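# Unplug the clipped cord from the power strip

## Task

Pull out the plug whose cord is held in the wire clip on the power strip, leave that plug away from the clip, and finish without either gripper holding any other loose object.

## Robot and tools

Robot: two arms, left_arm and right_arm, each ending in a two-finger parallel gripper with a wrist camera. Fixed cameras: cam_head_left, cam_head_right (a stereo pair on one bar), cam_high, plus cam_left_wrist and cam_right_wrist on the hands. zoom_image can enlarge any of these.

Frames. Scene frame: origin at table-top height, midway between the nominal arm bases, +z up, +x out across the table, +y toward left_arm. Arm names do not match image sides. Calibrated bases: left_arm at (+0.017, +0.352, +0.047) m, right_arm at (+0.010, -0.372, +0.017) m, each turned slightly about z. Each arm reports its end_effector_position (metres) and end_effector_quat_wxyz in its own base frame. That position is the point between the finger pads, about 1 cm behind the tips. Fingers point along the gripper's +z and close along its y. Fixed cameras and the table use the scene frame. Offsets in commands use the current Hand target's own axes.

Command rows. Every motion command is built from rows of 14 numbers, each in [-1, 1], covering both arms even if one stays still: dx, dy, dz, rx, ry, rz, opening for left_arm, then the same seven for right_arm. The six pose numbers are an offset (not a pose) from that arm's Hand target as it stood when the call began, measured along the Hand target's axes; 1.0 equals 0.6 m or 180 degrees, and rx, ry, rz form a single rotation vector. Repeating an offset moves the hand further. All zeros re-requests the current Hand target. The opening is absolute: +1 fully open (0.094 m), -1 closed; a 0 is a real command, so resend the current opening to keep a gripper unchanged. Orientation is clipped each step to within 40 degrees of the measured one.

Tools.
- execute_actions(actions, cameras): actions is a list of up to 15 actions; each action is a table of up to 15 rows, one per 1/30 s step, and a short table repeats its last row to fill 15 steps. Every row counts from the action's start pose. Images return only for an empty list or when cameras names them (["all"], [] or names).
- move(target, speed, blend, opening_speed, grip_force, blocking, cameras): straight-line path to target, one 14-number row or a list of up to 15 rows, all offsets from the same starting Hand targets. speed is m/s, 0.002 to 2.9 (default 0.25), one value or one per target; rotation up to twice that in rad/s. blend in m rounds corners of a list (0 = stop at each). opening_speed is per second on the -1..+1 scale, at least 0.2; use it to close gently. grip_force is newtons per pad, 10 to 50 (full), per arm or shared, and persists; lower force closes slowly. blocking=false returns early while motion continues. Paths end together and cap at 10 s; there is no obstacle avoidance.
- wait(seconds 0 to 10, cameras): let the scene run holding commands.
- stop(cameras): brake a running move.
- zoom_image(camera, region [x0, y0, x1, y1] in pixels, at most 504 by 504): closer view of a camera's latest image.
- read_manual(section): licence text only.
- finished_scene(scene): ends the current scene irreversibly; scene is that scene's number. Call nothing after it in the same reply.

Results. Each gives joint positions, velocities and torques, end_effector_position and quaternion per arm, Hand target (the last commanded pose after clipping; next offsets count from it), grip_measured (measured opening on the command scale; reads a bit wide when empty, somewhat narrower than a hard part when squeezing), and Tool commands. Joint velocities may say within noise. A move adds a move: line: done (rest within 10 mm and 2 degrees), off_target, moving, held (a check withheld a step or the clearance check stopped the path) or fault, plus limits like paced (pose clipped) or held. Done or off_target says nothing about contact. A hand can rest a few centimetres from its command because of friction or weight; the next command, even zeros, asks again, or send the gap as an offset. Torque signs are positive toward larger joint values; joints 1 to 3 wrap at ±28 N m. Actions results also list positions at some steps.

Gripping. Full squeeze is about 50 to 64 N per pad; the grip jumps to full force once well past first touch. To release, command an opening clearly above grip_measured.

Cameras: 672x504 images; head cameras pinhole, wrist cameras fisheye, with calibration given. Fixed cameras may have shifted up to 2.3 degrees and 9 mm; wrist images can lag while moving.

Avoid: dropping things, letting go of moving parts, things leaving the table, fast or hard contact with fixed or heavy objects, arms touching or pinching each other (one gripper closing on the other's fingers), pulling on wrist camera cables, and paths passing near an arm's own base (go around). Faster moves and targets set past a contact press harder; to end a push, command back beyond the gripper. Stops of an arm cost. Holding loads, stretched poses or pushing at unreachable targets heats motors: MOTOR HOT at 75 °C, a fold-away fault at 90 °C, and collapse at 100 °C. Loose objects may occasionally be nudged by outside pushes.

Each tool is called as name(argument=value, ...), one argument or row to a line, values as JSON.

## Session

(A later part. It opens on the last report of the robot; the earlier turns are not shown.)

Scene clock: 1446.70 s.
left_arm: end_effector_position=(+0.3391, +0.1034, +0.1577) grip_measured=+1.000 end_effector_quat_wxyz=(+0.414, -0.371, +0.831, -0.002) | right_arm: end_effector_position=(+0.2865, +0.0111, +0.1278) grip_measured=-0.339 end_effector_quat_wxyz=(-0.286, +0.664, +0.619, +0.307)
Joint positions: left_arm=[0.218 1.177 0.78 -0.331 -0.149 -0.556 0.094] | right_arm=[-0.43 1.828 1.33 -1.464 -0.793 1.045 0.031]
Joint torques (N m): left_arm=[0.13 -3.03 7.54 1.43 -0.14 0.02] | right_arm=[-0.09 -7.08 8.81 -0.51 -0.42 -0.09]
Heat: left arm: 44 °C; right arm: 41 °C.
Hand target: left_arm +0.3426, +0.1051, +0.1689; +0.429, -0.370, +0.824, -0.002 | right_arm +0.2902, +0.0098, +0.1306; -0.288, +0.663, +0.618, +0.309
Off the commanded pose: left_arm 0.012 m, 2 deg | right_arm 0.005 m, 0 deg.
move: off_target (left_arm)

execute_actions(
  actions=[],
  cameras=["cam_right_wrist", "cam_head_right"],
)

Scene clock: 1467.97 s.
left_arm: end_effector_position=(+0.3391, +0.1034, +0.1577) grip_measured=+1.000 end_effector_quat_wxyz=(+0.414, -0.371, +0.831, -0.002) | right_arm: end_effector_position=(+0.2864, +0.0111, +0.1278) grip_measured=-0.339 end_effector_quat_wxyz=(-0.286, +0.664, +0.619, +0.307)
Joint positions: left_arm=[0.218 1.177 0.78 -0.331 -0.149 -0.556 0.094] | right_arm=[-0.43 1.828 1.33 -1.465 -0.793 1.045 0.031]
Joint velocities: within noise
Joint torques (N m): left_arm=[0.06 -3.06 7.53 1.45 -0.12 0.02] | right_arm=[-0.12 -7.09 8.81 -0.51 -0.42 -0.09]
Heat: left arm: 44 °C; right arm: 41 °C.
Hand target: left_arm +0.3426, +0.1051, +0.1689; +0.429, -0.370, +0.824, -0.002 | right_arm +0.2902, +0.0098, +0.1306; -0.288, +0.663, +0.618, +0.309
Tool commands: left_gripper/opening=+1.0 right_gripper/opening=-0.34
Off the commanded pose: left_arm 0.012 m, 2 deg | right_arm 0.005 m, 0 deg.
camera_calibration:
cam_right_wrist: T_world_to_cam=[[-0.995246, 0.0539076, -0.0811159, 0.297145], [-0.0808544, 0.00701946, 0.996701, -0.0957841], [0.0542991, 0.998521, -0.00262742, 0.0759843], [0, 0, 0, 1]] pos_world=[0.283862, -0.0912179, 0.119771]
Images, in order (width x height): cam_head_right 672x504, cam_right_wrist 672x504.

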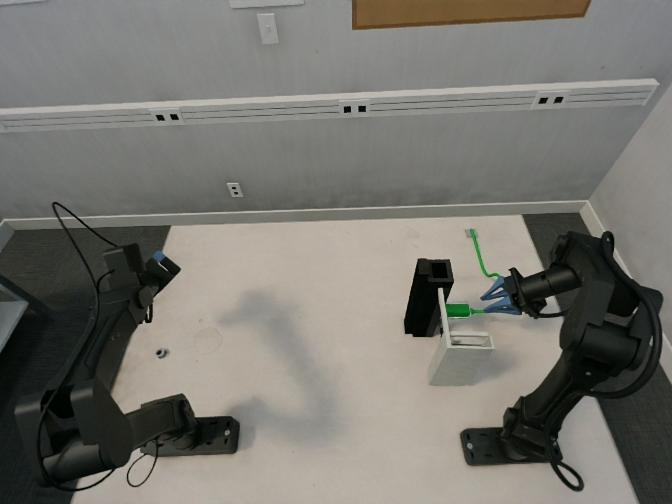

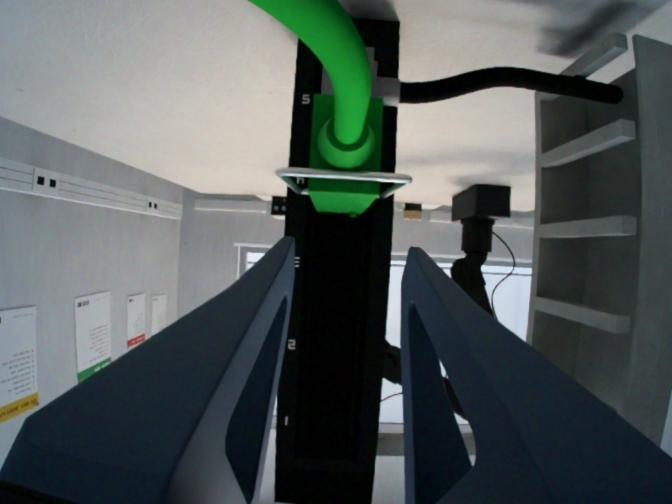

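zoom_image(
  camera="cam_right_wrist",
  region=[256, 80, 436, 230],
)

Scaled by 2.800 from the camera's 672x504 image, which has a finer 960x720 frame.

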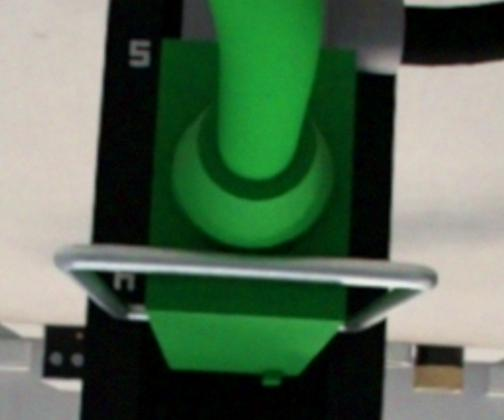

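move(
  target=[
    [0,0,0,0,0,0,1,0.05543,0.01865,-0.08795,0,0,0,-0.34],
    [0,0,0,0,0,0,1,0.10595,0.03773,0.0241,0,-0.1944,0,-0.34],
  ],
  blend=[0.02,0],
  speed=0.15,
  cameras=["cam_right_wrist","cam_head_right"],
)

Scene clock: 1570.23 s.
left_arm: end_effector_position=(+0.3391, +0.1034, +0.1577) grip_measured=+1.000 end_effector_quat_wxyz=(+0.414, -0.371, +0.831, -0.002) | right_arm: end_effector_position=(+0.3111, +0.0610, +0.1582) grip_measured=-0.339 end_effector_quat_wxyz=(-0.109, +0.726, +0.675, +0.082)
Joint positions: left_arm=[0.218 1.177 0.78 -0.331 -0.149 -0.556 0.094] | right_arm=[0.037 1.749 1.602 -1.443 -0.273 1.678 0.031]
Joint torques (N m): left_arm=[0.12 -3.1 7.53 1.42 -0.15 0] | right_arm=[0.28 -9.85 9.66 0.34 -0.05 0]
Heat: left arm: 44 °C; right arm: 42 °C.
Hand target: left_arm +0.3426, +0.1051, +0.1689; +0.429, -0.370, +0.824, -0.002 | right_arm +0.3164, +0.0601, +0.1699; -0.089, +0.726, +0.676, +0.095
Off the commanded pose: left_arm 0.012 m, 2 deg | right_arm 0.013 m, 3 deg.
move: off_target (left_arm, right_arm)
camera_calibration:
cam_right_wrist: T_world_to_cam=[[-0.999904, 0.00831295, -0.0110746, 0.314581], [-0.00448744, 0.562074, 0.827075, -0.155122], [0.0131002, 0.827045, -0.561983, 0.136696], [0, 0, 0, 1]] pos_world=[0.312064, -0.0284792, 0.208602]
Images, in order (width x height): cam_head_right 672x504, cam_right_wrist 672x504.

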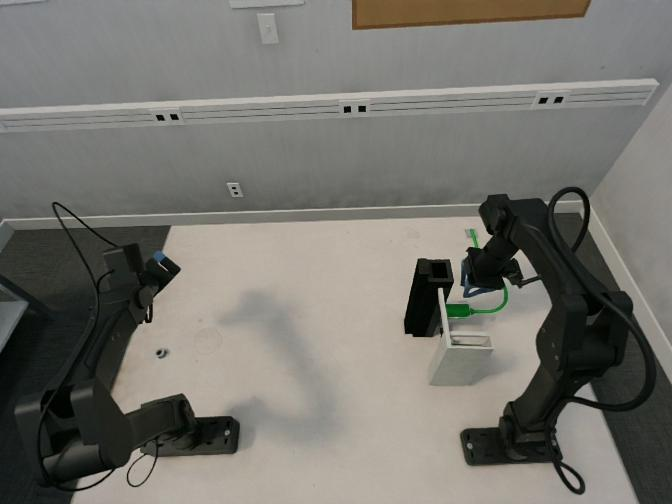

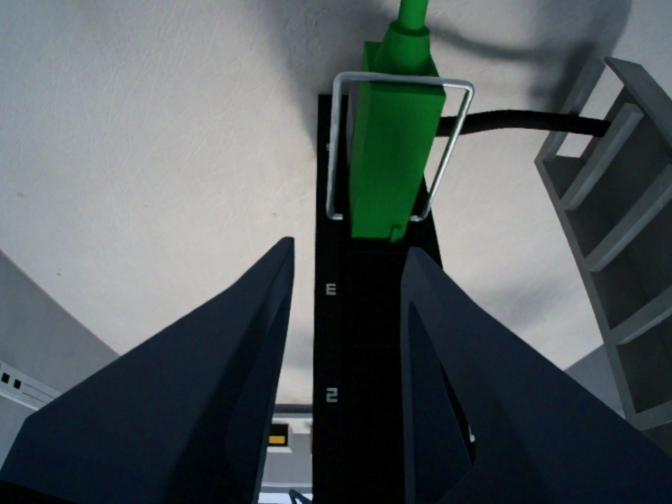

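zoom_image(
  camera="cam_right_wrist",
  region=[296, 20, 496, 260],
)

Scaled by 2.100 from the camera's 672x504 image, which has a finer 960x720 frame.

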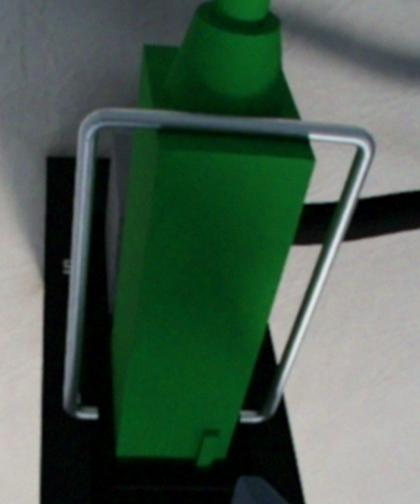

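move(
  target=[0,0,0,0,0,0,1,-0.00733,0.00528,0.06688,0,0.01667,0,-0.80],
  speed=0.1,
  cameras=["cam_right_wrist"],
)

Scene clock: 1660.30 s.
left_arm: end_effector_position=(+0.3391, +0.1034, +0.1577) grip_measured=+1.000 end_effector_quat_wxyz=(+0.414, -0.371, +0.831, -0.002) | right_arm: end_effector_position=(+0.3218, +0.0674, +0.1273) grip_measured=-0.798 end_effector_quat_wxyz=(-0.108, +0.722, +0.675, +0.109)
Joint positions: left_arm=[0.218 1.177 0.78 -0.331 -0.149 -0.556 0.094] | right_arm=[0.037 1.749 1.472 -1.272 -0.307 1.679 0.009]
Joint torques (N m): left_arm=[0.1 -3.02 7.51 1.44 -0.14 0.02] | right_arm=[-0.53 -9.69 6.23 0.42 -0.21 -0.07]
Heat: left arm: 44 °C; right arm: 41 °C.
Hand target: left_arm +0.3426, +0.1051, +0.1689; +0.429, -0.370, +0.824, -0.002 | right_arm +0.3200, +0.0660, +0.1300; -0.107, +0.723, +0.673, +0.114
Off the commanded pose: left_arm 0.012 m, 2 deg | right_arm 0.004 m, 1 deg.
move: off_target (left_arm)
camera_calibration:
cam_right_wrist: T_world_to_cam=[[-0.998678, 0.0101263, -0.0503886, 0.329415], [-0.0372968, 0.531765, 0.84607, -0.122928], [0.0353624, 0.846831, -0.530685, 0.101391], [0, 0, 0, 1]] pos_world=[0.320809, -0.023828, 0.174411]
Images, in order (width x height): cam_right_wrist 672x504.

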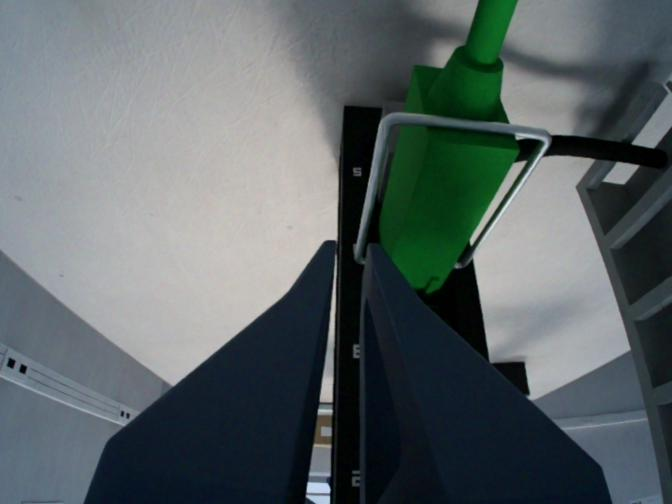

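move(
  target=[0,0,0,0,0,0,1,-0.0084,-0.00997,0.02356,0,0,0,-0.80],
  speed=0.06,
  cameras=["cam_right_wrist"],
)

Scene clock: 1680.07 s.
left_arm: end_effector_position=(+0.3391, +0.1034, +0.1577) grip_measured=+1.000 end_effector_quat_wxyz=(+0.414, -0.371, +0.831, -0.002) | right_arm: end_effector_position=(+0.3158, +0.0672, +0.1086) grip_measured=-0.799 end_effector_quat_wxyz=(-0.112, +0.723, +0.674, +0.104)
Joint positions: left_arm=[0.218 1.177 0.78 -0.331 -0.149 -0.556 0.094] | right_arm=[0.037 1.742 1.391 -1.209 -0.308 1.679 0.009]
Joint torques (N m): left_arm=[0.1 -3.02 7.51 1.43 -0.15 0.01] | right_arm=[-0.5 -10.69 6.16 0.4 -0.21 -0.07]
Heat: left arm: 44 °C; right arm: 41 °C.
Hand target: left_arm +0.3426, +0.1051, +0.1689; +0.429, -0.370, +0.824, -0.002 | right_arm +0.3140, +0.0659, +0.1150; -0.107, +0.723, +0.673, +0.114
Off the commanded pose: left_arm 0.012 m, 2 deg | right_arm 0.007 m, 1 deg.
move: off_target (left_arm)
camera_calibration:
cam_right_wrist: T_world_to_cam=[[-0.999218, 0.0101472, -0.0382211, 0.321377], [-0.0269748, 0.531856, 0.846405, -0.110651], [0.0289168, 0.846774, -0.531166, 0.0939059], [0, 0, 0, 1]] pos_world=[0.315425, -0.0239278, 0.155818]
Images, in order (width x height): cam_right_wrist 672x504.

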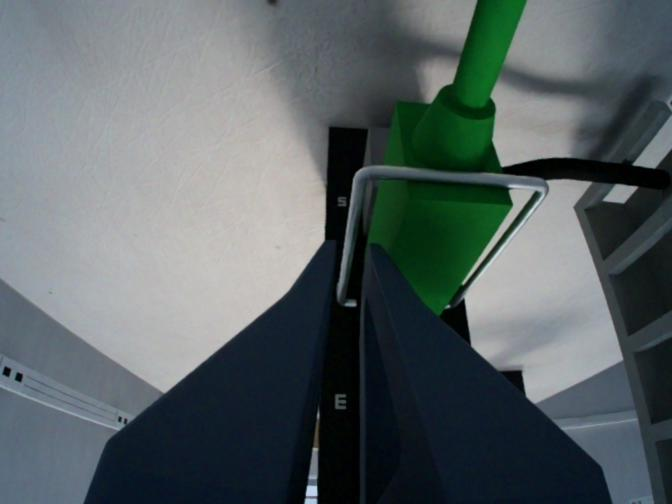

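zoom_image(
  camera="cam_right_wrist",
  region=[296, 150, 446, 330],
)

Scaled by 2.800 from the camera's 672x504 image, which has a finer 960x720 frame.

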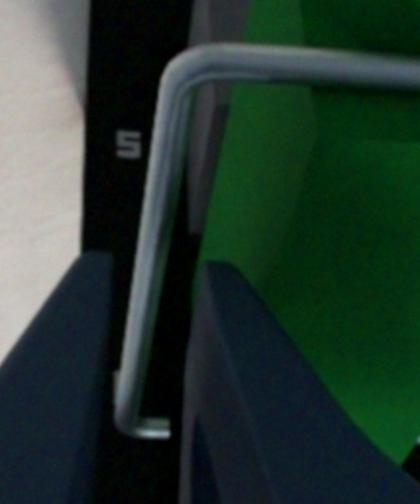

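move(
  target=[0,0,0,0,0,0,1,0.0004,0.0027,0.0004,0,0,0,-0.86],
  speed=0.05,
  cameras=["cam_right_wrist"],
)

Scene clock: 1703.60 s.
left_arm: end_effector_position=(+0.3391, +0.1034, +0.1577) grip_measured=+1.000 end_effector_quat_wxyz=(+0.414, -0.371, +0.831, -0.002) | right_arm: end_effector_position=(+0.3159, +0.0672, +0.1086) grip_measured=-0.859 end_effector_quat_wxyz=(-0.112, +0.723, +0.674, +0.104)
Joint positions: left_arm=[0.218 1.177 0.78 -0.331 -0.149 -0.556 0.094] | right_arm=[0.037 1.742 1.391 -1.208 -0.308 1.679 0.007]
Joint torques (N m): left_arm=[0.06 -3.02 7.56 1.41 -0.13 0.02] | right_arm=[-0.49 -10.21 6.72 0.39 -0.21 -0.06]
Heat: left arm: 44 °C; right arm: 40 °C.
Hand target: left_arm +0.3426, +0.1051, +0.1689; +0.429, -0.370, +0.824, -0.002 | right_arm +0.3156, +0.0661, +0.1148; -0.107, +0.723, +0.673, +0.114
Off the commanded pose: left_arm 0.012 m, 2 deg | right_arm 0.006 m, 1 deg.
move: off_target (left_arm)
camera_calibration:
cam_right_wrist: T_world_to_cam=[[-0.999204, 0.0101594, -0.0385847, 0.321429], [-0.0272759, 0.531867, 0.846388, -0.110553], [0.0291208, 0.846767, -0.531166, 0.0938412], [0, 0, 0, 1]] pos_world=[0.315425, -0.0239278, 0.155818]
Images, in order (width x height): cam_right_wrist 672x504.

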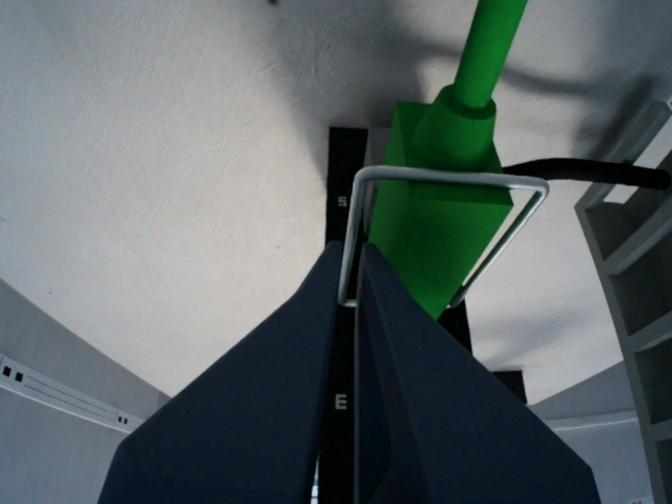

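move(
  target=[0,0,0,0,0,0,1,-0.00582,0.0003,0.01791,0,0,0,-0.86],
  speed=0.04,
  cameras=["cam_right_wrist"],
)

Scene clock: 1711.67 s.
left_arm: end_effector_position=(+0.3391, +0.1034, +0.1577) grip_measured=+1.000 end_effector_quat_wxyz=(+0.414, -0.371, +0.831, -0.002) | right_arm: end_effector_position=(+0.3169, +0.0673, +0.1008) grip_measured=-0.859 end_effector_quat_wxyz=(-0.110, +0.722, +0.674, +0.107)
Joint positions: left_arm=[0.218 1.177 0.78 -0.331 -0.149 -0.556 0.094] | right_arm=[0.037 1.742 1.359 -1.168 -0.308 1.679 0.007]
Joint torques (N m): left_arm=[0.06 -3.07 7.54 1.43 -0.13 0] | right_arm=[-0.47 -9.68 6.12 0.46 -0.21 -0.07]
Heat: left arm: 44 °C; right arm: 40 °C.
Hand target: left_arm +0.3426, +0.1051, +0.1689; +0.429, -0.370, +0.824, -0.002 | right_arm +0.3159, +0.0661, +0.1036; -0.107, +0.723, +0.673, +0.114
Off the commanded pose: left_arm 0.012 m, 2 deg | right_arm 0.003 m, 1 deg.
move: off_target (left_arm)
camera_calibration:
cam_right_wrist: T_world_to_cam=[[-0.998845, 0.0101058, -0.046968, 0.322938], [-0.0344161, 0.531606, 0.846292, -0.101578], [0.0335209, 0.846931, -0.530645, 0.0881582], [0, 0, 0, 1]] pos_world=[0.316114, -0.0239282, 0.147913]
Images, in order (width x height): cam_right_wrist 672x504.

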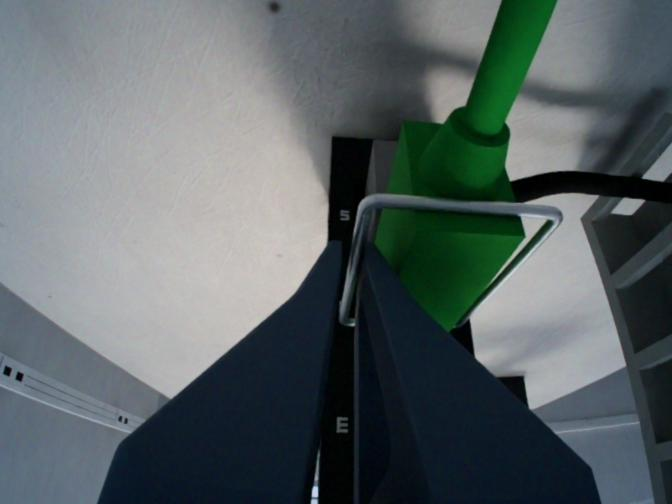

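zoom_image(
  camera="cam_right_wrist",
  region=[296, 160, 446, 340],
)

Scaled by 2.800 from the camera's 672x504 image, which has a finer 960x720 frame.

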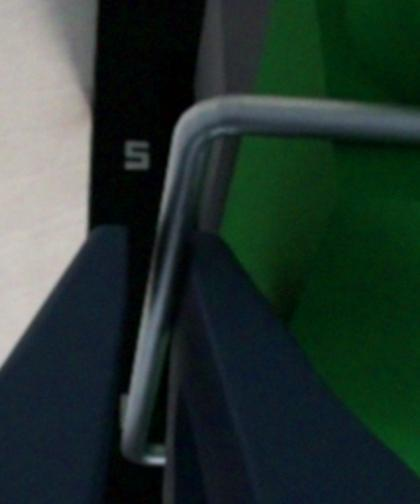

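move(
  target=[
    [0,0,0,0,0,0,1,0.0040,-0.00316,-0.0132,0,0,0,-0.86],
    [0,0,0,0,0,0,1,0.0014,-0.00316,-0.0052,0,0,0,-0.86],
  ],
  speed=0.05,
  cameras=["cam_right_wrist"],
)

Scene clock: 1731.90 s.
left_arm: end_effector_position=(+0.3391, +0.1034, +0.1577) grip_measured=+1.000 end_effector_quat_wxyz=(+0.414, -0.371, +0.831, -0.002) | right_arm: end_effector_position=(+0.3159, +0.0672, +0.1007) grip_measured=-0.859 end_effector_quat_wxyz=(-0.111, +0.722, +0.674, +0.106)
Joint positions: left_arm=[0.218 1.177 0.78 -0.331 -0.149 -0.556 0.094] | right_arm=[0.037 1.742 1.359 -1.172 -0.308 1.679 0.007]
Joint torques (N m): left_arm=[0.08 -3.03 7.54 1.42 -0.14 0.02] | right_arm=[-0.43 -10.44 6.35 0.38 -0.2 -0.06]
Heat: left arm: 44 °C; right arm: 40 °C.
Hand target: left_arm +0.3426, +0.1051, +0.1689; +0.429, -0.370, +0.824, -0.002 | right_arm +0.3140, +0.0661, +0.1068; -0.107, +0.723, +0.673, +0.114
Off the commanded pose: left_arm 0.012 m, 2 deg | right_arm 0.006 m, 1 deg.
move: off_target (left_arm)
camera_calibration:
cam_right_wrist: T_world_to_cam=[[-0.999035, 0.01009, -0.0427495, 0.321581], [-0.0308456, 0.531732, 0.846351, -0.102686], [0.0312709, 0.846853, -0.530908, 0.0890173], [0, 0, 0, 1]] pos_world=[0.315319, -0.024028, 0.147915]
Images, in order (width x height): cam_right_wrist 672x504.

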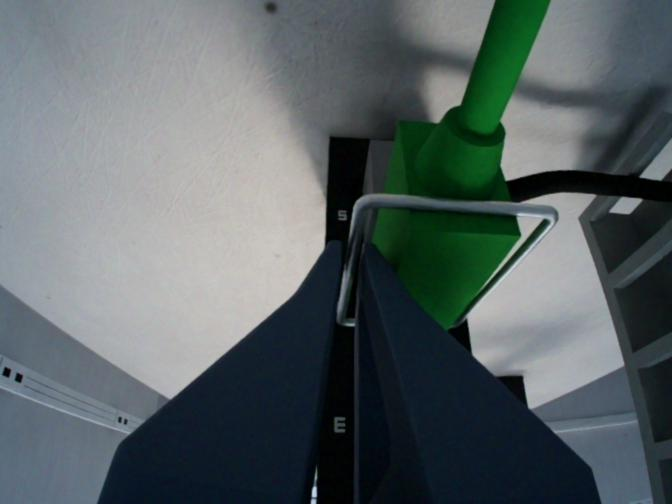

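move(
  target=[0,0,0,0,0,0,1,-0.00258,-0.0008,0.00793,0,0,0,-0.86],
  speed=0.04,
  cameras=["cam_right_wrist"],
)

Scene clock: 1736.43 s.
left_arm: end_effector_position=(+0.3391, +0.1034, +0.1577) grip_measured=+1.000 end_effector_quat_wxyz=(+0.414, -0.371, +0.831, -0.002) | right_arm: end_effector_position=(+0.3152, +0.0672, +0.0966) grip_measured=-0.859 end_effector_quat_wxyz=(-0.111, +0.722, +0.674, +0.106)
Joint positions: left_arm=[0.218 1.177 0.78 -0.331 -0.149 -0.556 0.094] | right_arm=[0.037 1.742 1.343 -1.156 -0.308 1.679 0.007]
Joint torques (N m): left_arm=[0.09 -3.06 7.5 1.42 -0.13 0.02] | right_arm=[-0.42 -10.33 6.12 0.4 -0.22 -0.06]
Heat: left arm: 44 °C; right arm: 40 °C.
Hand target: left_arm +0.3426, +0.1051, +0.1689; +0.429, -0.370, +0.824, -0.002 | right_arm +0.3134, +0.0661, +0.1018; -0.107, +0.723, +0.673, +0.114
Off the commanded pose: left_arm 0.012 m, 2 deg | right_arm 0.006 m, 1 deg.
move: off_target (left_arm)
camera_calibration:
cam_right_wrist: T_world_to_cam=[[-0.999053, 0.0101271, -0.042305, 0.320649], [-0.0304498, 0.531719, 0.846373, -0.0993655], [0.0310657, 0.846861, -0.530907, 0.0869273], [0, 0, 0, 1]] pos_world=[0.31462, -0.024028, 0.143816]
Images, in order (width x height): cam_right_wrist 672x504.

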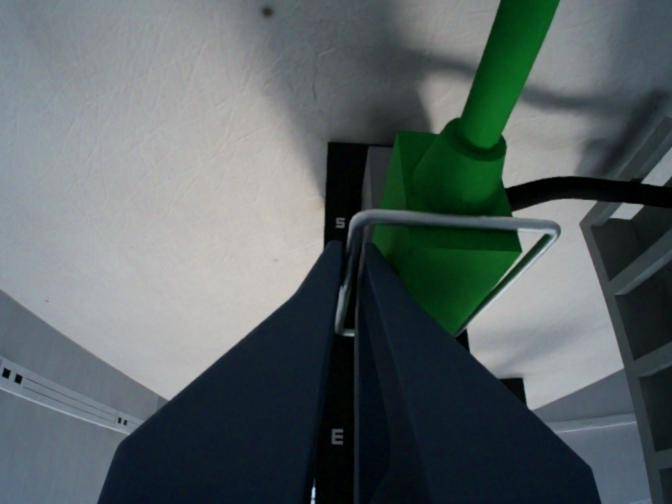

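zoom_image(
  camera="cam_right_wrist",
  region=[296, 180, 436, 350],
)

Scaled by 2.965 from the camera's 672x504 image, which has a finer 960x720 frame.

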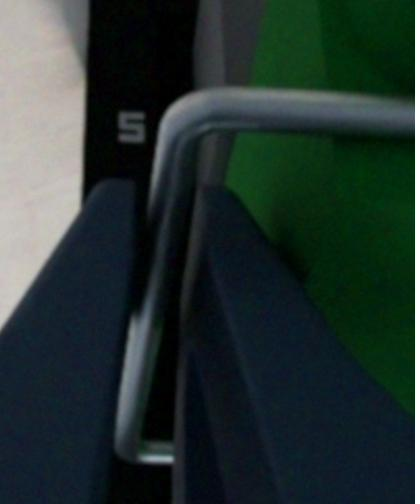

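move(
  target=[0,0,0,0,0,0,1,0,0,0,0,0,0,-1.0],
  speed=0.04,
  grip_force=[50, 20],
  opening_speed=0.2,
  cameras=["cam_right_wrist"],
)

Scene clock: 1746.33 s.
left_arm: end_effector_position=(+0.3391, +0.1034, +0.1577) grip_measured=+1.000 end_effector_quat_wxyz=(+0.414, -0.371, +0.831, -0.002) | right_arm: end_effector_position=(+0.3155, +0.0672, +0.0966) grip_measured=-0.929 end_effector_quat_wxyz=(-0.111, +0.722, +0.674, +0.106)
Joint positions: left_arm=[0.218 1.177 0.78 -0.331 -0.149 -0.556 0.094] | right_arm=[0.037 1.742 1.343 -1.155 -0.308 1.679 0.003]
Joint torques (N m): left_arm=[0.08 -3.07 7.57 1.43 -0.13 0.01] | right_arm=[-0.43 -10.37 6.09 0.4 -0.2 -0.06]
Heat: left arm: 44 °C; right arm: 40 °C.
Hand target: left_arm +0.3426, +0.1051, +0.1689; +0.429, -0.370, +0.824, -0.002 | right_arm +0.3135, +0.0661, +0.1018; -0.107, +0.723, +0.673, +0.114
Off the commanded pose: left_arm 0.012 m, 2 deg | right_arm 0.006 m, 1 deg.
grip_force (N): 50, 20
move: off_target (left_arm)
camera_calibration:
cam_right_wrist: T_world_to_cam=[[-0.998988, 0.0101391, -0.0438291, 0.321146], [-0.0317357, 0.531694, 0.846342, -0.0989467], [0.0318848, 0.846876, -0.530834, 0.0866495], [0, 0, 0, 1]] pos_world=[0.314918, -0.0240281, 0.143815]
Images, in order (width x height): cam_right_wrist 672x504.

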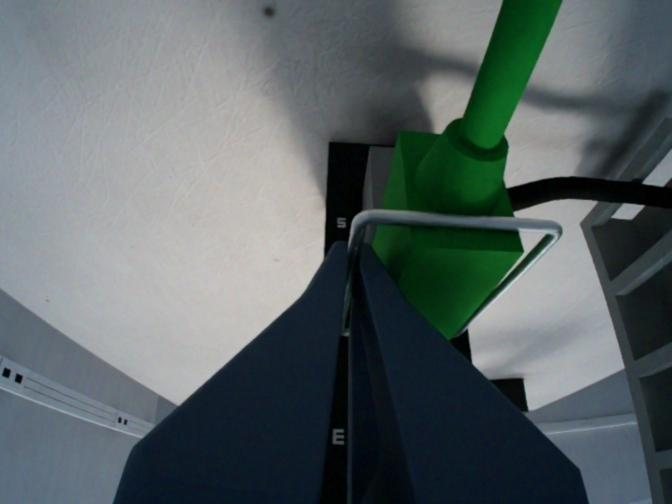

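move(
  target=[0,0,0,0,0,0,1,0.0041,0,-0.0127,0,0,0,-1.0],
  speed=0.02,
  cameras=["cam_right_wrist"],
)

Scene clock: 1754.50 s.
left_arm: end_effector_position=(+0.3391, +0.1034, +0.1577) grip_measured=+1.000 end_effector_quat_wxyz=(+0.414, -0.371, +0.831, -0.002) | right_arm: end_effector_position=(+0.3154, +0.0672, +0.0966) grip_measured=-0.929 end_effector_quat_wxyz=(-0.111, +0.722, +0.674, +0.106)
Joint positions: left_arm=[0.218 1.177 0.78 -0.331 -0.149 -0.556 0.094] | right_arm=[0.037 1.742 1.343 -1.156 -0.308 1.679 0.003]
Joint torques (N m): left_arm=[0.06 -3.06 7.54 1.41 -0.13 0.02] | right_arm=[-0.46 -10.73 8.57 0.11 -0.21 -0.05]
Heat: left arm: 44 °C; right arm: 41 °C.
Hand target: left_arm +0.3426, +0.1051, +0.1689; +0.429, -0.370, +0.824, -0.002 | right_arm +0.3135, +0.0661, +0.1098; -0.107, +0.723, +0.673, +0.114
Off the commanded pose: left_arm 0.012 m, 2 deg | right_arm 0.013 m, 1 deg.
grip_force (N): 50, 20
move: off_target (left_arm, right_arm)
camera_calibration:
cam_right_wrist: T_world_to_cam=[[-0.999019, 0.0101058, -0.0431072, 0.320852], [-0.0311399, 0.531743, 0.846333, -0.0991386], [0.0314748, 0.846845, -0.530907, 0.0867949], [0, 0, 0, 1]] pos_world=[0.314719, -0.024028, 0.143815]
Images, in order (width x height): cam_right_wrist 672x504.

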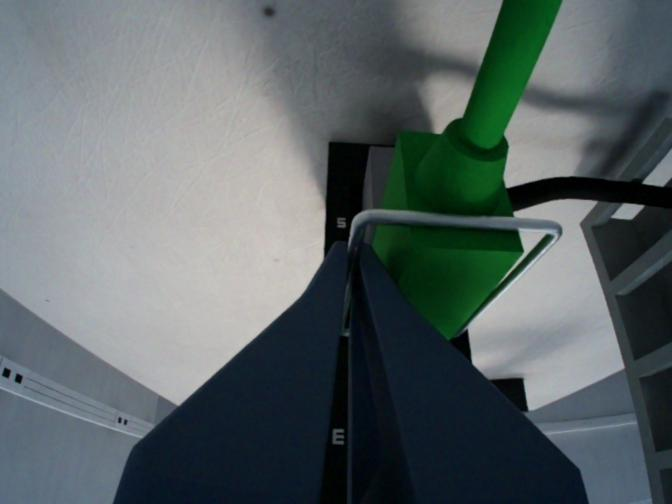

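move(
  target=[0,0,0,0,0,0,1,0.0041,0,-0.0127,0,0,0,-1.0],
  speed=0.02,
  cameras=[],
)

move(
  target=[0,0,0,0,0,0,1,0.0021,0,-0.0063,0,0,0,-1.0],
  speed=0.02,
  cameras=["cam_right_wrist"],
)

Scene clock: 1758.67 s.
left_arm: end_effector_position=(+0.3391, +0.1034, +0.1577) grip_measured=+1.000 end_effector_quat_wxyz=(+0.414, -0.371, +0.831, -0.002) | right_arm: end_effector_position=(+0.3148, +0.0672, +0.0979) grip_measured=-0.929 end_effector_quat_wxyz=(-0.112, +0.723, +0.674, +0.105)
Joint positions: left_arm=[0.218 1.177 0.78 -0.331 -0.149 -0.556 0.094] | right_arm=[0.037 1.742 1.347 -1.164 -0.308 1.679 0.003]
Joint torques (N m): left_arm=[0.05 -3.07 7.53 1.42 -0.16 0.02] | right_arm=[-0.4 -11.11 10.73 -0.11 -0.2 -0.05]
Heat: left arm: 44 °C; right arm: 41 °C.
Hand target: left_arm +0.3426, +0.1051, +0.1689; +0.429, -0.370, +0.824, -0.002 | right_arm +0.3135, +0.0661, +0.1178; -0.107, +0.723, +0.673, +0.114
Off the commanded pose: left_arm 0.012 m, 2 deg | right_arm 0.020 m, 1 deg.
grip_force (N): 50, 20
move: off_target (left_arm, right_arm)
No camera images: "cameras" was empty.

Scene clock: 1759.40 s.
left_arm: end_effector_position=(+0.3391, +0.1034, +0.1577) grip_measured=+1.000 end_effector_quat_wxyz=(+0.414, -0.371, +0.831, -0.002) | right_arm: end_effector_position=(+0.3148, +0.0672, +0.1001) grip_measured=-0.929 end_effector_quat_wxyz=(-0.112, +0.723, +0.674, +0.104)
Joint positions: left_arm=[0.218 1.177 0.78 -0.331 -0.149 -0.556 0.094] | right_arm=[0.037 1.742 1.356 -1.174 -0.308 1.679 0.003]
Joint torques (N m): left_arm=[0.08 -3.06 7.54 1.42 -0.16 0.01] | right_arm=[-0.4 -11.21 11.18 -0.17 -0.2 -0.05]
Heat: left arm: 44 °C; right arm: 41 °C.
Hand target: left_arm +0.3426, +0.1051, +0.1689; +0.429, -0.370, +0.824, -0.002 | right_arm +0.3135, +0.0661, +0.1218; -0.107, +0.723, +0.673, +0.114
Off the commanded pose: left_arm 0.012 m, 2 deg | right_arm 0.022 m, 1 deg.
grip_force (N): 50, 20
move: off_target (left_arm, right_arm)
camera_calibration:
cam_right_wrist: T_world_to_cam=[[-0.999204, 0.0101594, -0.0385847, 0.319999], [-0.0272759, 0.531867, 0.846388, -0.103251], [0.0291208, 0.846767, -0.531166, 0.0893899], [0, 0, 0, 1]] pos_world=[0.314325, -0.0240278, 0.147218]
Images, in order (width x height): cam_right_wrist 672x504.

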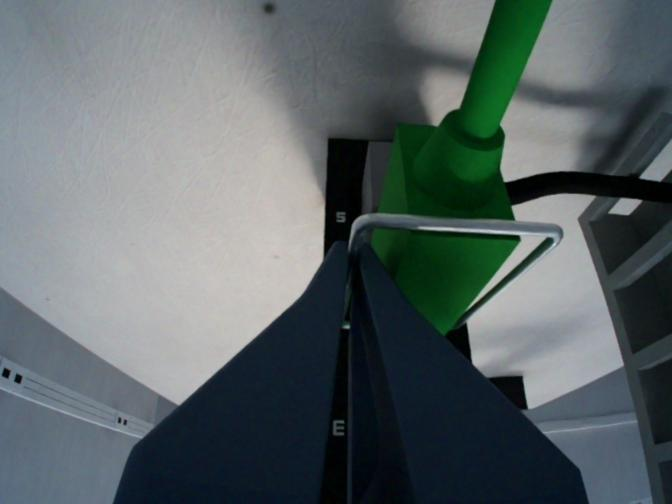

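zoom_image(
  camera="cam_right_wrist",
  region=[326, 120, 576, 340],
)

Scaled by 2.016 from the camera's 672x504 image, which has a finer 960x720 frame.

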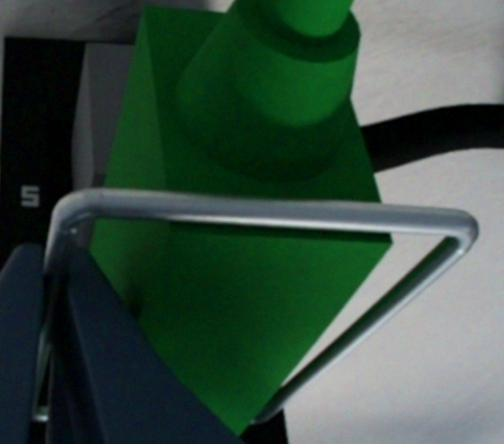

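move(
  target=[0,0,0,0,0,0,1,0.00725,0,-0.00992,0,-0.0667,0,-1.0],
  speed=0.03,
  cameras=["cam_right_wrist"],
)

Scene clock: 1777.33 s.
left_arm: end_effector_position=(+0.3391, +0.1034, +0.1577) grip_measured=+1.000 end_effector_quat_wxyz=(+0.414, -0.371, +0.831, -0.002) | right_arm: end_effector_position=(+0.3147, +0.0721, +0.1162) grip_measured=-0.929 end_effector_quat_wxyz=(-0.046, +0.730, +0.680, +0.044)
Joint positions: left_arm=[0.218 1.177 0.78 -0.331 -0.149 -0.556 0.094] | right_arm=[0.152 1.742 1.449 -1.256 -0.126 1.795 0.003]
Joint torques (N m): left_arm=[0.08 -3.1 7.5 1.43 -0.14 0.03] | right_arm=[0.18 -9.11 11.08 -0.08 0.14 -0.03]
Heat: left arm: 44 °C; right arm: 42 °C.
Hand target: left_arm +0.3426, +0.1051, +0.1689; +0.429, -0.370, +0.824, -0.002 | right_arm +0.3136, +0.0684, +0.1287; -0.036, +0.731, +0.681, +0.038
Off the commanded pose: left_arm 0.012 m, 2 deg | right_arm 0.013 m, 1 deg.
grip_force (N): 50, 20
move: off_target (left_arm, right_arm)
camera_calibration:
cam_right_wrist: T_world_to_cam=[[-0.999103, 0.00462311, -0.0420953, 0.321311], [-0.0279349, 0.675139, 0.737162, -0.11702], [0.0318282, 0.737676, -0.674404, 0.117367], [0, 0, 0, 1]] pos_world=[0.314018, -0.0090591, 0.178941]
Images, in order (width x height): cam_right_wrist 672x504.

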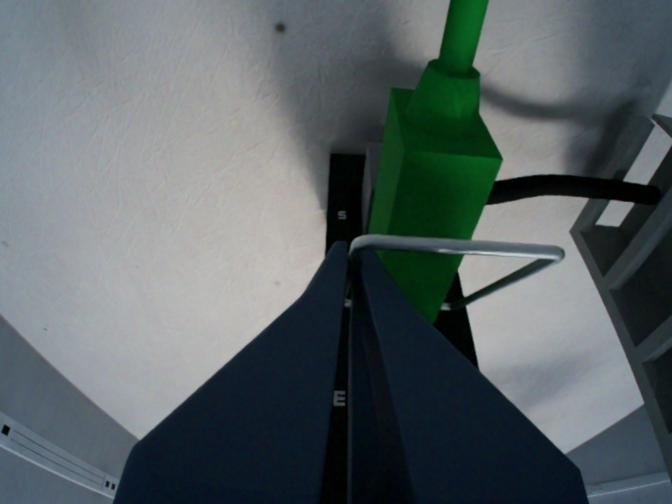

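move(
  target=[0,0,0,0,0,0,1,-0.001,0,0.0083,0,0,0,-1.0],
  speed=0.03,
  cameras=[],
)

move(
  target=[0,0,0,0,0,0,1,0,0,0,0,0,0,-0.82],
  speed=0.03,
  opening_speed=0.3,
  cameras=["cam_right_wrist"],
)

Scene clock: 1807.33 s.
left_arm: end_effector_position=(+0.3391, +0.1034, +0.1577) grip_measured=+1.000 end_effector_quat_wxyz=(+0.414, -0.371, +0.831, -0.002) | right_arm: end_effector_position=(+0.3147, +0.0721, +0.1162) grip_measured=-0.929 end_effector_quat_wxyz=(-0.046, +0.731, +0.680, +0.044)
Joint positions: left_arm=[0.218 1.177 0.78 -0.331 -0.149 -0.556 0.094] | right_arm=[0.152 1.742 1.449 -1.256 -0.126 1.796 0.003]
Joint torques (N m): left_arm=[0.09 -3.06 7.56 1.41 -0.14 0.03] | right_arm=[0.16 -9.01 9.29 0.12 0.15 -0.04]
Heat: left arm: 44 °C; right arm: 45 °C.
Hand target: left_arm +0.3426, +0.1051, +0.1689; +0.429, -0.370, +0.824, -0.002 | right_arm +0.3136, +0.0683, +0.1237; -0.036, +0.731, +0.681, +0.038
Off the commanded pose: left_arm 0.012 m, 2 deg | right_arm 0.009 m, 1 deg.
grip_force (N): 50, 20
move: off_target (left_arm)
No camera images: "cameras" was empty.

Scene clock: 1808.13 s.
left_arm: end_effector_position=(+0.3391, +0.1034, +0.1577) grip_measured=+1.000 end_effector_quat_wxyz=(+0.414, -0.371, +0.831, -0.002) | right_arm: end_effector_position=(+0.3132, +0.0705, +0.1160) grip_measured=-0.822 end_effector_quat_wxyz=(-0.045, +0.731, +0.680, +0.039)
Joint positions: left_arm=[0.218 1.177 0.78 -0.331 -0.149 -0.556 0.094] | right_arm=[0.152 1.742 1.449 -1.263 -0.118 1.796 0.008]
Joint torques (N m): left_arm=[0.05 -3 7.5 1.42 -0.15 0.02] | right_arm=[0.16 -9.01 9.29 0.17 0.08 -0.04]
Heat: left arm: 44 °C; right arm: 45 °C.
Hand target: left_arm +0.3426, +0.1051, +0.1689; +0.429, -0.370, +0.824, -0.002 | right_arm +0.3136, +0.0683, +0.1237; -0.036, +0.731, +0.681, +0.038
Off the commanded pose: left_arm 0.012 m, 2 deg | right_arm 0.008 m, 1 deg.
grip_force (N): 50, 20
move: off_target (left_arm)
camera_calibration:
cam_right_wrist: T_world_to_cam=[[-0.999324, 0.00482808, -0.0364416, 0.319204], [-0.0233817, 0.681468, 0.731475, -0.117042], [0.0283654, 0.731832, -0.680894, 0.120743], [0, 0, 0, 1]] pos_world=[0.312827, -0.0101446, 0.179459]
Images, in order (width x height): cam_right_wrist 672x504.

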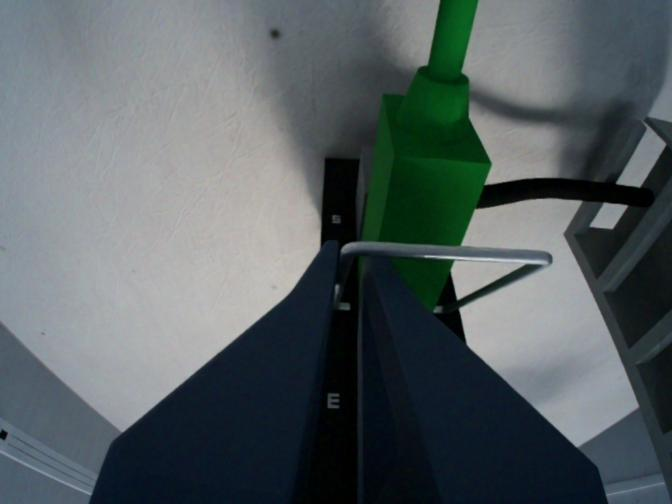

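move(
  target=[0,0,0,0,0,0,1,0.0105,0,-0.0995,0,0,0,-0.80],
  speed=0.06,
  cameras=["cam_right_wrist"],
)

Scene clock: 1851.43 s.
left_arm: end_effector_position=(+0.3391, +0.1034, +0.1577) grip_measured=+1.000 end_effector_quat_wxyz=(+0.414, -0.371, +0.831, -0.002) | right_arm: end_effector_position=(+0.3128, +0.0703, +0.1825) grip_measured=-0.802 end_effector_quat_wxyz=(-0.039, +0.730, +0.680, +0.047)
Joint positions: left_arm=[0.218 1.177 0.78 -0.331 -0.149 -0.556 0.094] | right_arm=[0.152 1.742 1.713 -1.508 -0.117 1.796 0.009]
Joint torques (N m): left_arm=[0.09 -3.06 7.56 1.43 -0.16 0.02] | right_arm=[0.13 -7.04 9.46 0.22 0.07 -0.04]
Heat: left arm: 44 °C; right arm: 44 °C.
Hand target: left_arm +0.3426, +0.1051, +0.1689; +0.429, -0.370, +0.824, -0.002 | right_arm +0.3136, +0.0683, +0.1837; -0.036, +0.731, +0.681, +0.038
Off the commanded pose: left_arm 0.012 m, 2 deg | right_arm 0.002 m, 1 deg.
grip_force (N): 50, 20
move: off_target (left_arm)
camera_calibration:
cam_right_wrist: T_world_to_cam=[[-0.998431, 0.00497191, -0.0557731, 0.324465], [-0.0375111, 0.680121, 0.732139, -0.161072], [0.0415726, 0.733083, -0.678868, 0.161623], [0, 0, 0, 1]] pos_world=[0.311195, -0.0105476, 0.245744]
Images, in order (width x height): cam_right_wrist 672x504.

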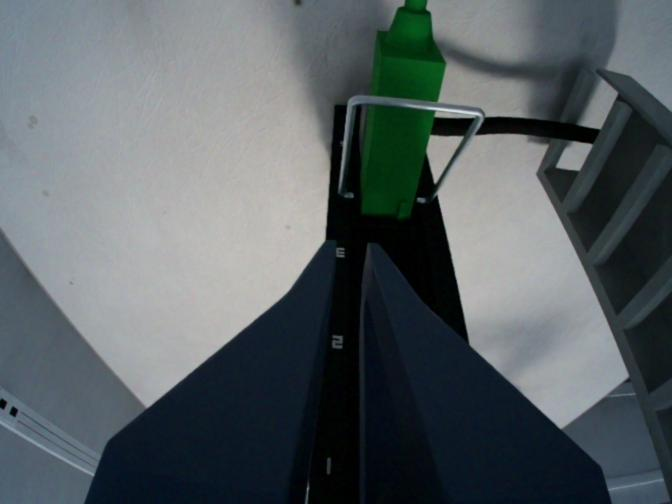

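move(
  target=[0,0,0,0,0,0,1,-0.01352,0.00533,0.06343,0,0,0,-1.0],
  speed=0.08,
  cameras=["cam_right_wrist"],
)

Scene clock: 1871.30 s.
left_arm: end_effector_position=(+0.3391, +0.1034, +0.1577) grip_measured=+1.000 end_effector_quat_wxyz=(+0.414, -0.371, +0.831, -0.002) | right_arm: end_effector_position=(+0.3173, +0.0691, +0.1486) grip_measured=-0.982 end_effector_quat_wxyz=(-0.039, +0.729, +0.682, +0.046)
Joint positions: left_arm=[0.218 1.177 0.78 -0.331 -0.149 -0.556 0.094] | right_arm=[0.146 1.742 1.577 -1.375 -0.117 1.786 0.001]
Joint torques (N m): left_arm=[0.08 -3.06 7.57 1.44 -0.14 0.02] | right_arm=[-0.54 -8.08 6.35 0.44 0.07 -0.08]
Heat: left arm: 44 °C; right arm: 44 °C.
Hand target: left_arm +0.3426, +0.1051, +0.1689; +0.429, -0.370, +0.824, -0.002 | right_arm +0.3165, +0.0640, +0.1451; -0.036, +0.731, +0.681, +0.038
Off the commanded pose: left_arm 0.012 m, 2 deg | right_arm 0.006 m, 1 deg.
grip_force (N): 50, 20
move: off_target (left_arm)
camera_calibration:
cam_right_wrist: T_world_to_cam=[[-0.998541, 0.000744702, -0.0540002, 0.327197], [-0.039068, 0.680392, 0.731806, -0.134756], [0.0372863, 0.732848, -0.67937, 0.14081], [0, 0, 0, 1]] pos_world=[0.316205, -0.0117492, 0.211946]
Images, in order (width x height): cam_right_wrist 672x504.

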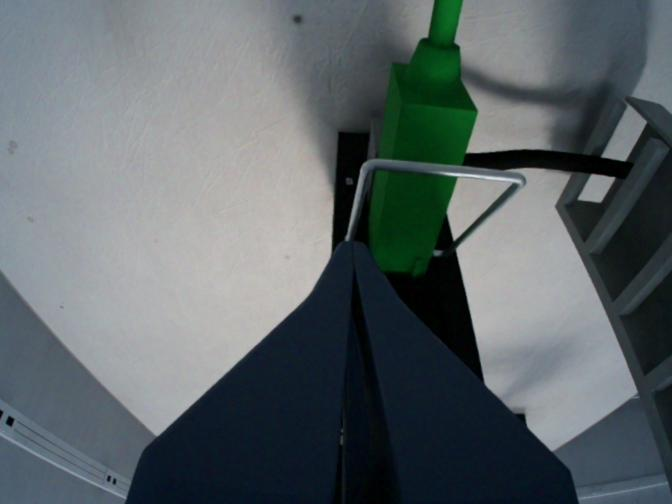

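move(
  target=[0,0,0,0,0,0,1,-0.01287,-0.0005,0.07407,0,0,0,-1.0],
  speed=0.05,
  cameras=["cam_right_wrist"],
)

Scene clock: 1878.47 s.
left_arm: end_effector_position=(+0.3391, +0.1034, +0.1577) grip_measured=+1.000 end_effector_quat_wxyz=(+0.414, -0.371, +0.831, -0.002) | right_arm: end_effector_position=(+0.3156, +0.0660, +0.1066) grip_measured=-0.982 end_effector_quat_wxyz=(-0.041, +0.729, +0.682, +0.043)
Joint positions: left_arm=[0.218 1.177 0.78 -0.331 -0.149 -0.556 0.094] | right_arm=[0.138 1.742 1.411 -1.217 -0.117 1.777 0.001]
Joint torques (N m): left_arm=[0.09 -3.06 7.54 1.42 -0.14 0.01] | right_arm=[-0.58 -7.99 5.33 0.62 0.08 -0.1]
Heat: left arm: 44 °C; right arm: 43 °C.
Hand target: left_arm +0.3426, +0.1051, +0.1689; +0.429, -0.370, +0.824, -0.002 | right_arm +0.3161, +0.0610, +0.1001; -0.036, +0.731, +0.680, +0.038
Off the commanded pose: left_arm 0.012 m, 2 deg | right_arm 0.008 m, 1 deg.
grip_force (N): 50, 20
move: off_target (left_arm)
camera_calibration:
cam_right_wrist: T_world_to_cam=[[-0.998892, 0.000760963, -0.0470545, 0.32258], [-0.0339258, 0.68131, 0.731208, -0.103613], [0.0326152, 0.731994, -0.68053, 0.11625], [0, 0, 0, 1]] pos_world=[0.314916, -0.014747, 0.170053]
Images, in order (width x height): cam_right_wrist 672x504.

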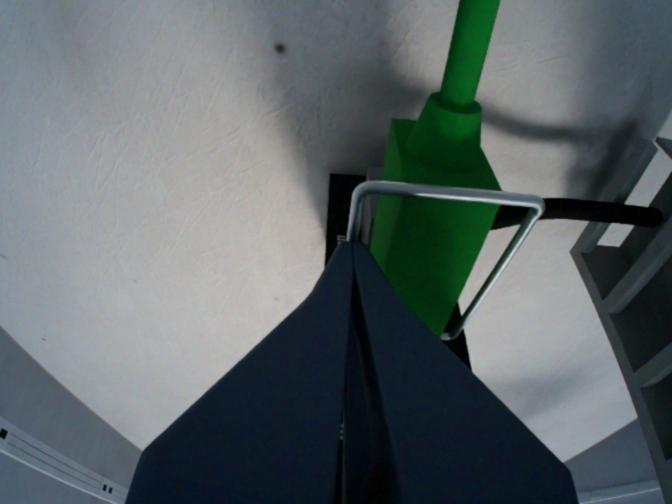

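zoom_image(
  camera="cam_right_wrist",
  region=[326, 90, 576, 350],
)

Scaled by 1.938 from the camera's 672x504 image, which has a finer 960x720 frame.

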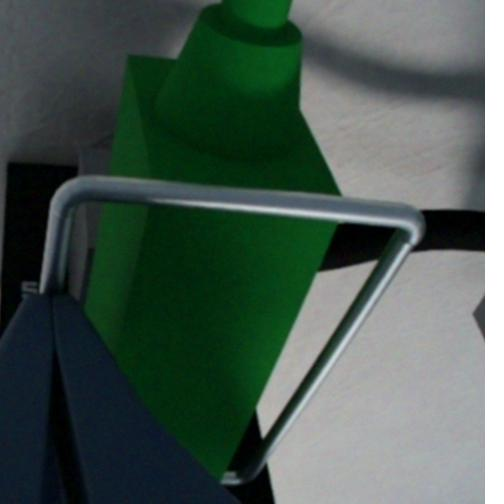

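move(
  target=[0,0,0,0,0,0,1,-0.00174,0,0.01657,0,0,0,-1.0],
  speed=0.03,
  cameras=["cam_right_wrist"],
)

Scene clock: 1887.77 s.
left_arm: end_effector_position=(+0.3391, +0.1034, +0.1577) grip_measured=+1.000 end_effector_quat_wxyz=(+0.414, -0.371, +0.831, -0.002) | right_arm: end_effector_position=(+0.3154, +0.0660, +0.1015) grip_measured=-0.982 end_effector_quat_wxyz=(-0.040, +0.729, +0.682, +0.044)
Joint positions: left_arm=[0.218 1.177 0.78 -0.331 -0.149 -0.556 0.094] | right_arm=[0.138 1.74 1.388 -1.192 -0.117 1.777 0.001]
Joint torques (N m): left_arm=[0.08 -3.07 7.51 1.42 -0.12 0.01] | right_arm=[-0.55 -7.41 4.29 0.76 0.08 -0.08]
Heat: left arm: 44 °C; right arm: 42 °C.
Hand target: left_arm +0.3426, +0.1051, +0.1689; +0.429, -0.370, +0.824, -0.002 | right_arm +0.3160, +0.0610, +0.0900; -0.036, +0.731, +0.681, +0.038
Off the commanded pose: left_arm 0.012 m, 2 deg | right_arm 0.012 m, 1 deg.
grip_force (N): 50, 20
move: off_target (left_arm, right_arm)
camera_calibration:
cam_right_wrist: T_world_to_cam=[[-0.998704, 0.00041428, -0.0508998, 0.322499], [-0.0369971, 0.680878, 0.731461, -0.0989033], [0.0349596, 0.732396, -0.67998, 0.111901], [0, 0, 0, 1]] pos_world=[0.31451, -0.0147482, 0.164849]
Images, in order (width x height): cam_right_wrist 672x504.

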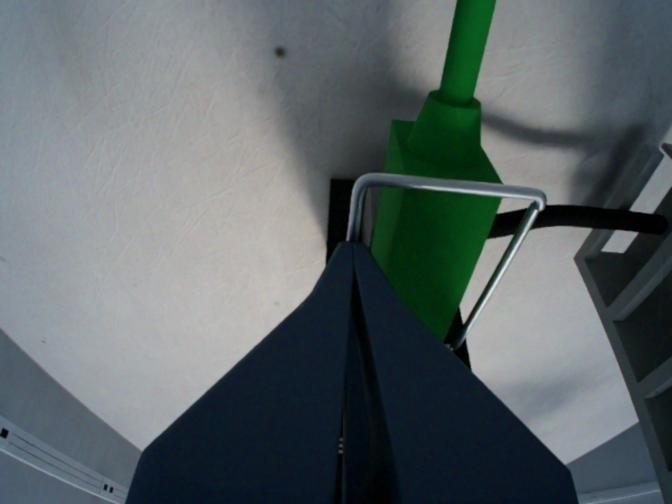

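move(
  target=[
    [0,0,0,0,0,0,1,-0.02252,0.0025,-0.11968,0,0,0,-1.0],
    [0,0,0,0,0,0,1,-0.12453,0.00792,-0.09488,-0.1696,0.1696,-0.4788,-1.0],
  ],
  blend=[0.02,0],
  speed=0.15,
  cameras=["cam_right_wrist","cam_head_right"],
)

Scene clock: 2052.77 s.
left_arm: end_effector_position=(+0.3391, +0.1034, +0.1577) grip_measured=+1.000 end_effector_quat_wxyz=(+0.414, -0.371, +0.831, -0.002) | right_arm: end_effector_position=(+0.3086, -0.0178, +0.1353) grip_measured=-0.982 end_effector_quat_wxyz=(+0.004, +0.034, +0.927, +0.373)
Joint positions: left_arm=[0.218 1.177 0.78 -0.331 -0.149 -0.556 0.094] | right_arm=[-0.443 1.918 1.535 -1.544 -0.693 -0.499 0.001]
Joint torques (N m): left_arm=[0.09 -3.1 7.5 1.43 -0.15 0.02] | right_arm=[-0.53 -8.05 9.07 -0.38 -0.54 -0.16]
Heat: left arm: 45 °C; right arm: 39 °C.
Hand target: left_arm +0.3426, +0.1051, +0.1689; +0.429, -0.370, +0.824, -0.002 | right_arm +0.3150, -0.0193, +0.1389; +0.013, +0.033, +0.923, +0.383
Off the commanded pose: left_arm 0.012 m, 2 deg | right_arm 0.007 m, 2 deg.
grip_force (N): 50, 20
move: off_target (left_arm)
camera_calibration:
cam_right_wrist: T_world_to_cam=[[0.01229, -0.693344, -0.720502, 0.0837313], [-0.783304, -0.454548, 0.424054, 0.184884], [-0.621518, 0.55916, -0.548685, 0.378255], [0, 0, 0, 1]] pos_world=[0.378883, -0.0694116, 0.189471]
Images, in order (width x height): cam_head_right 672x504, cam_right_wrist 672x504.

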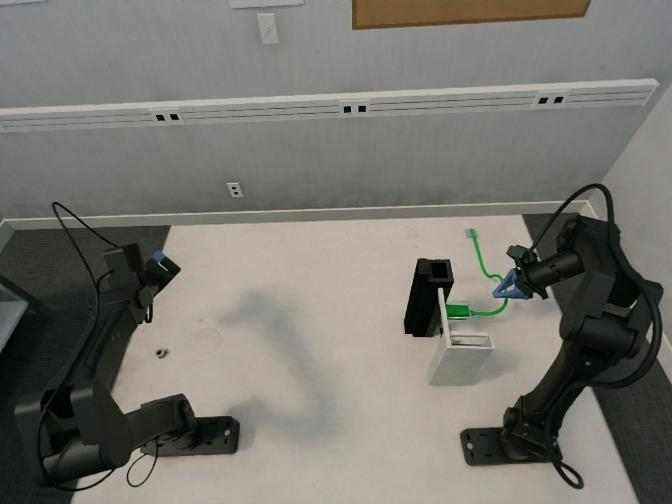

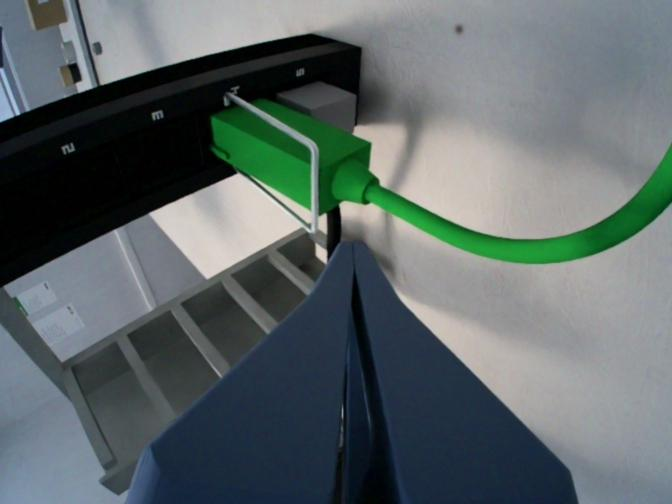

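move(
  target=[0,0,0,0,0,0,1,-0.00257,0.00898,0.08888,0,0,0,-1.0],
  speed=0.08,
  cameras=["cam_right_wrist"],
)

Scene clock: 2078.37 s.
left_arm: end_effector_position=(+0.3391, +0.1034, +0.1577) grip_measured=+1.000 end_effector_quat_wxyz=(+0.414, -0.371, +0.831, -0.002) | right_arm: end_effector_position=(+0.3173, +0.0180, +0.0976) grip_measured=-0.982 end_effector_quat_wxyz=(-0.004, +0.039, +0.926, +0.377)
Joint positions: left_arm=[0.218 1.177 0.78 -0.331 -0.149 -0.556 0.094] | right_arm=[-0.334 1.918 1.385 -1.321 -0.729 -0.358 0.001]
Joint torques (N m): left_arm=[0.1 -3.02 7.56 1.43 -0.12 0.03] | right_arm=[0.31 -11.44 5.45 -0.03 -0.56 -0.06]
Heat: left arm: 45 °C; right arm: 39 °C.
Hand target: left_arm +0.3426, +0.1051, +0.1689; +0.429, -0.370, +0.824, -0.002 | right_arm +0.3195, +0.0220, +0.1050; +0.013, +0.033, +0.923, +0.382
Off the commanded pose: left_arm 0.012 m, 2 deg | right_arm 0.009 m, 2 deg.
grip_force (N): 50, 20
move: off_target (left_arm)
camera_calibration:
cam_right_wrist: T_world_to_cam=[[-0.00304647, -0.68758, -0.726102, 0.0865936], [-0.777174, -0.455297, 0.434402, 0.220927], [-0.629278, 0.565631, -0.532982, 0.343778], [0, 0, 0, 1]] pos_world=[0.388294, -0.034324, 0.150132]
Images, in order (width x height): cam_right_wrist 672x504.

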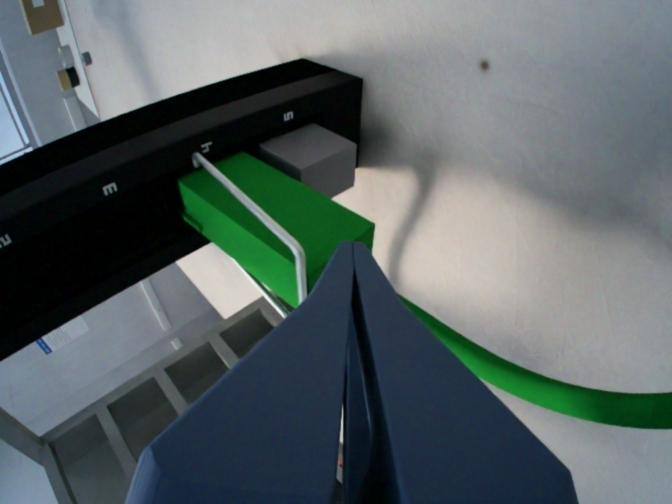

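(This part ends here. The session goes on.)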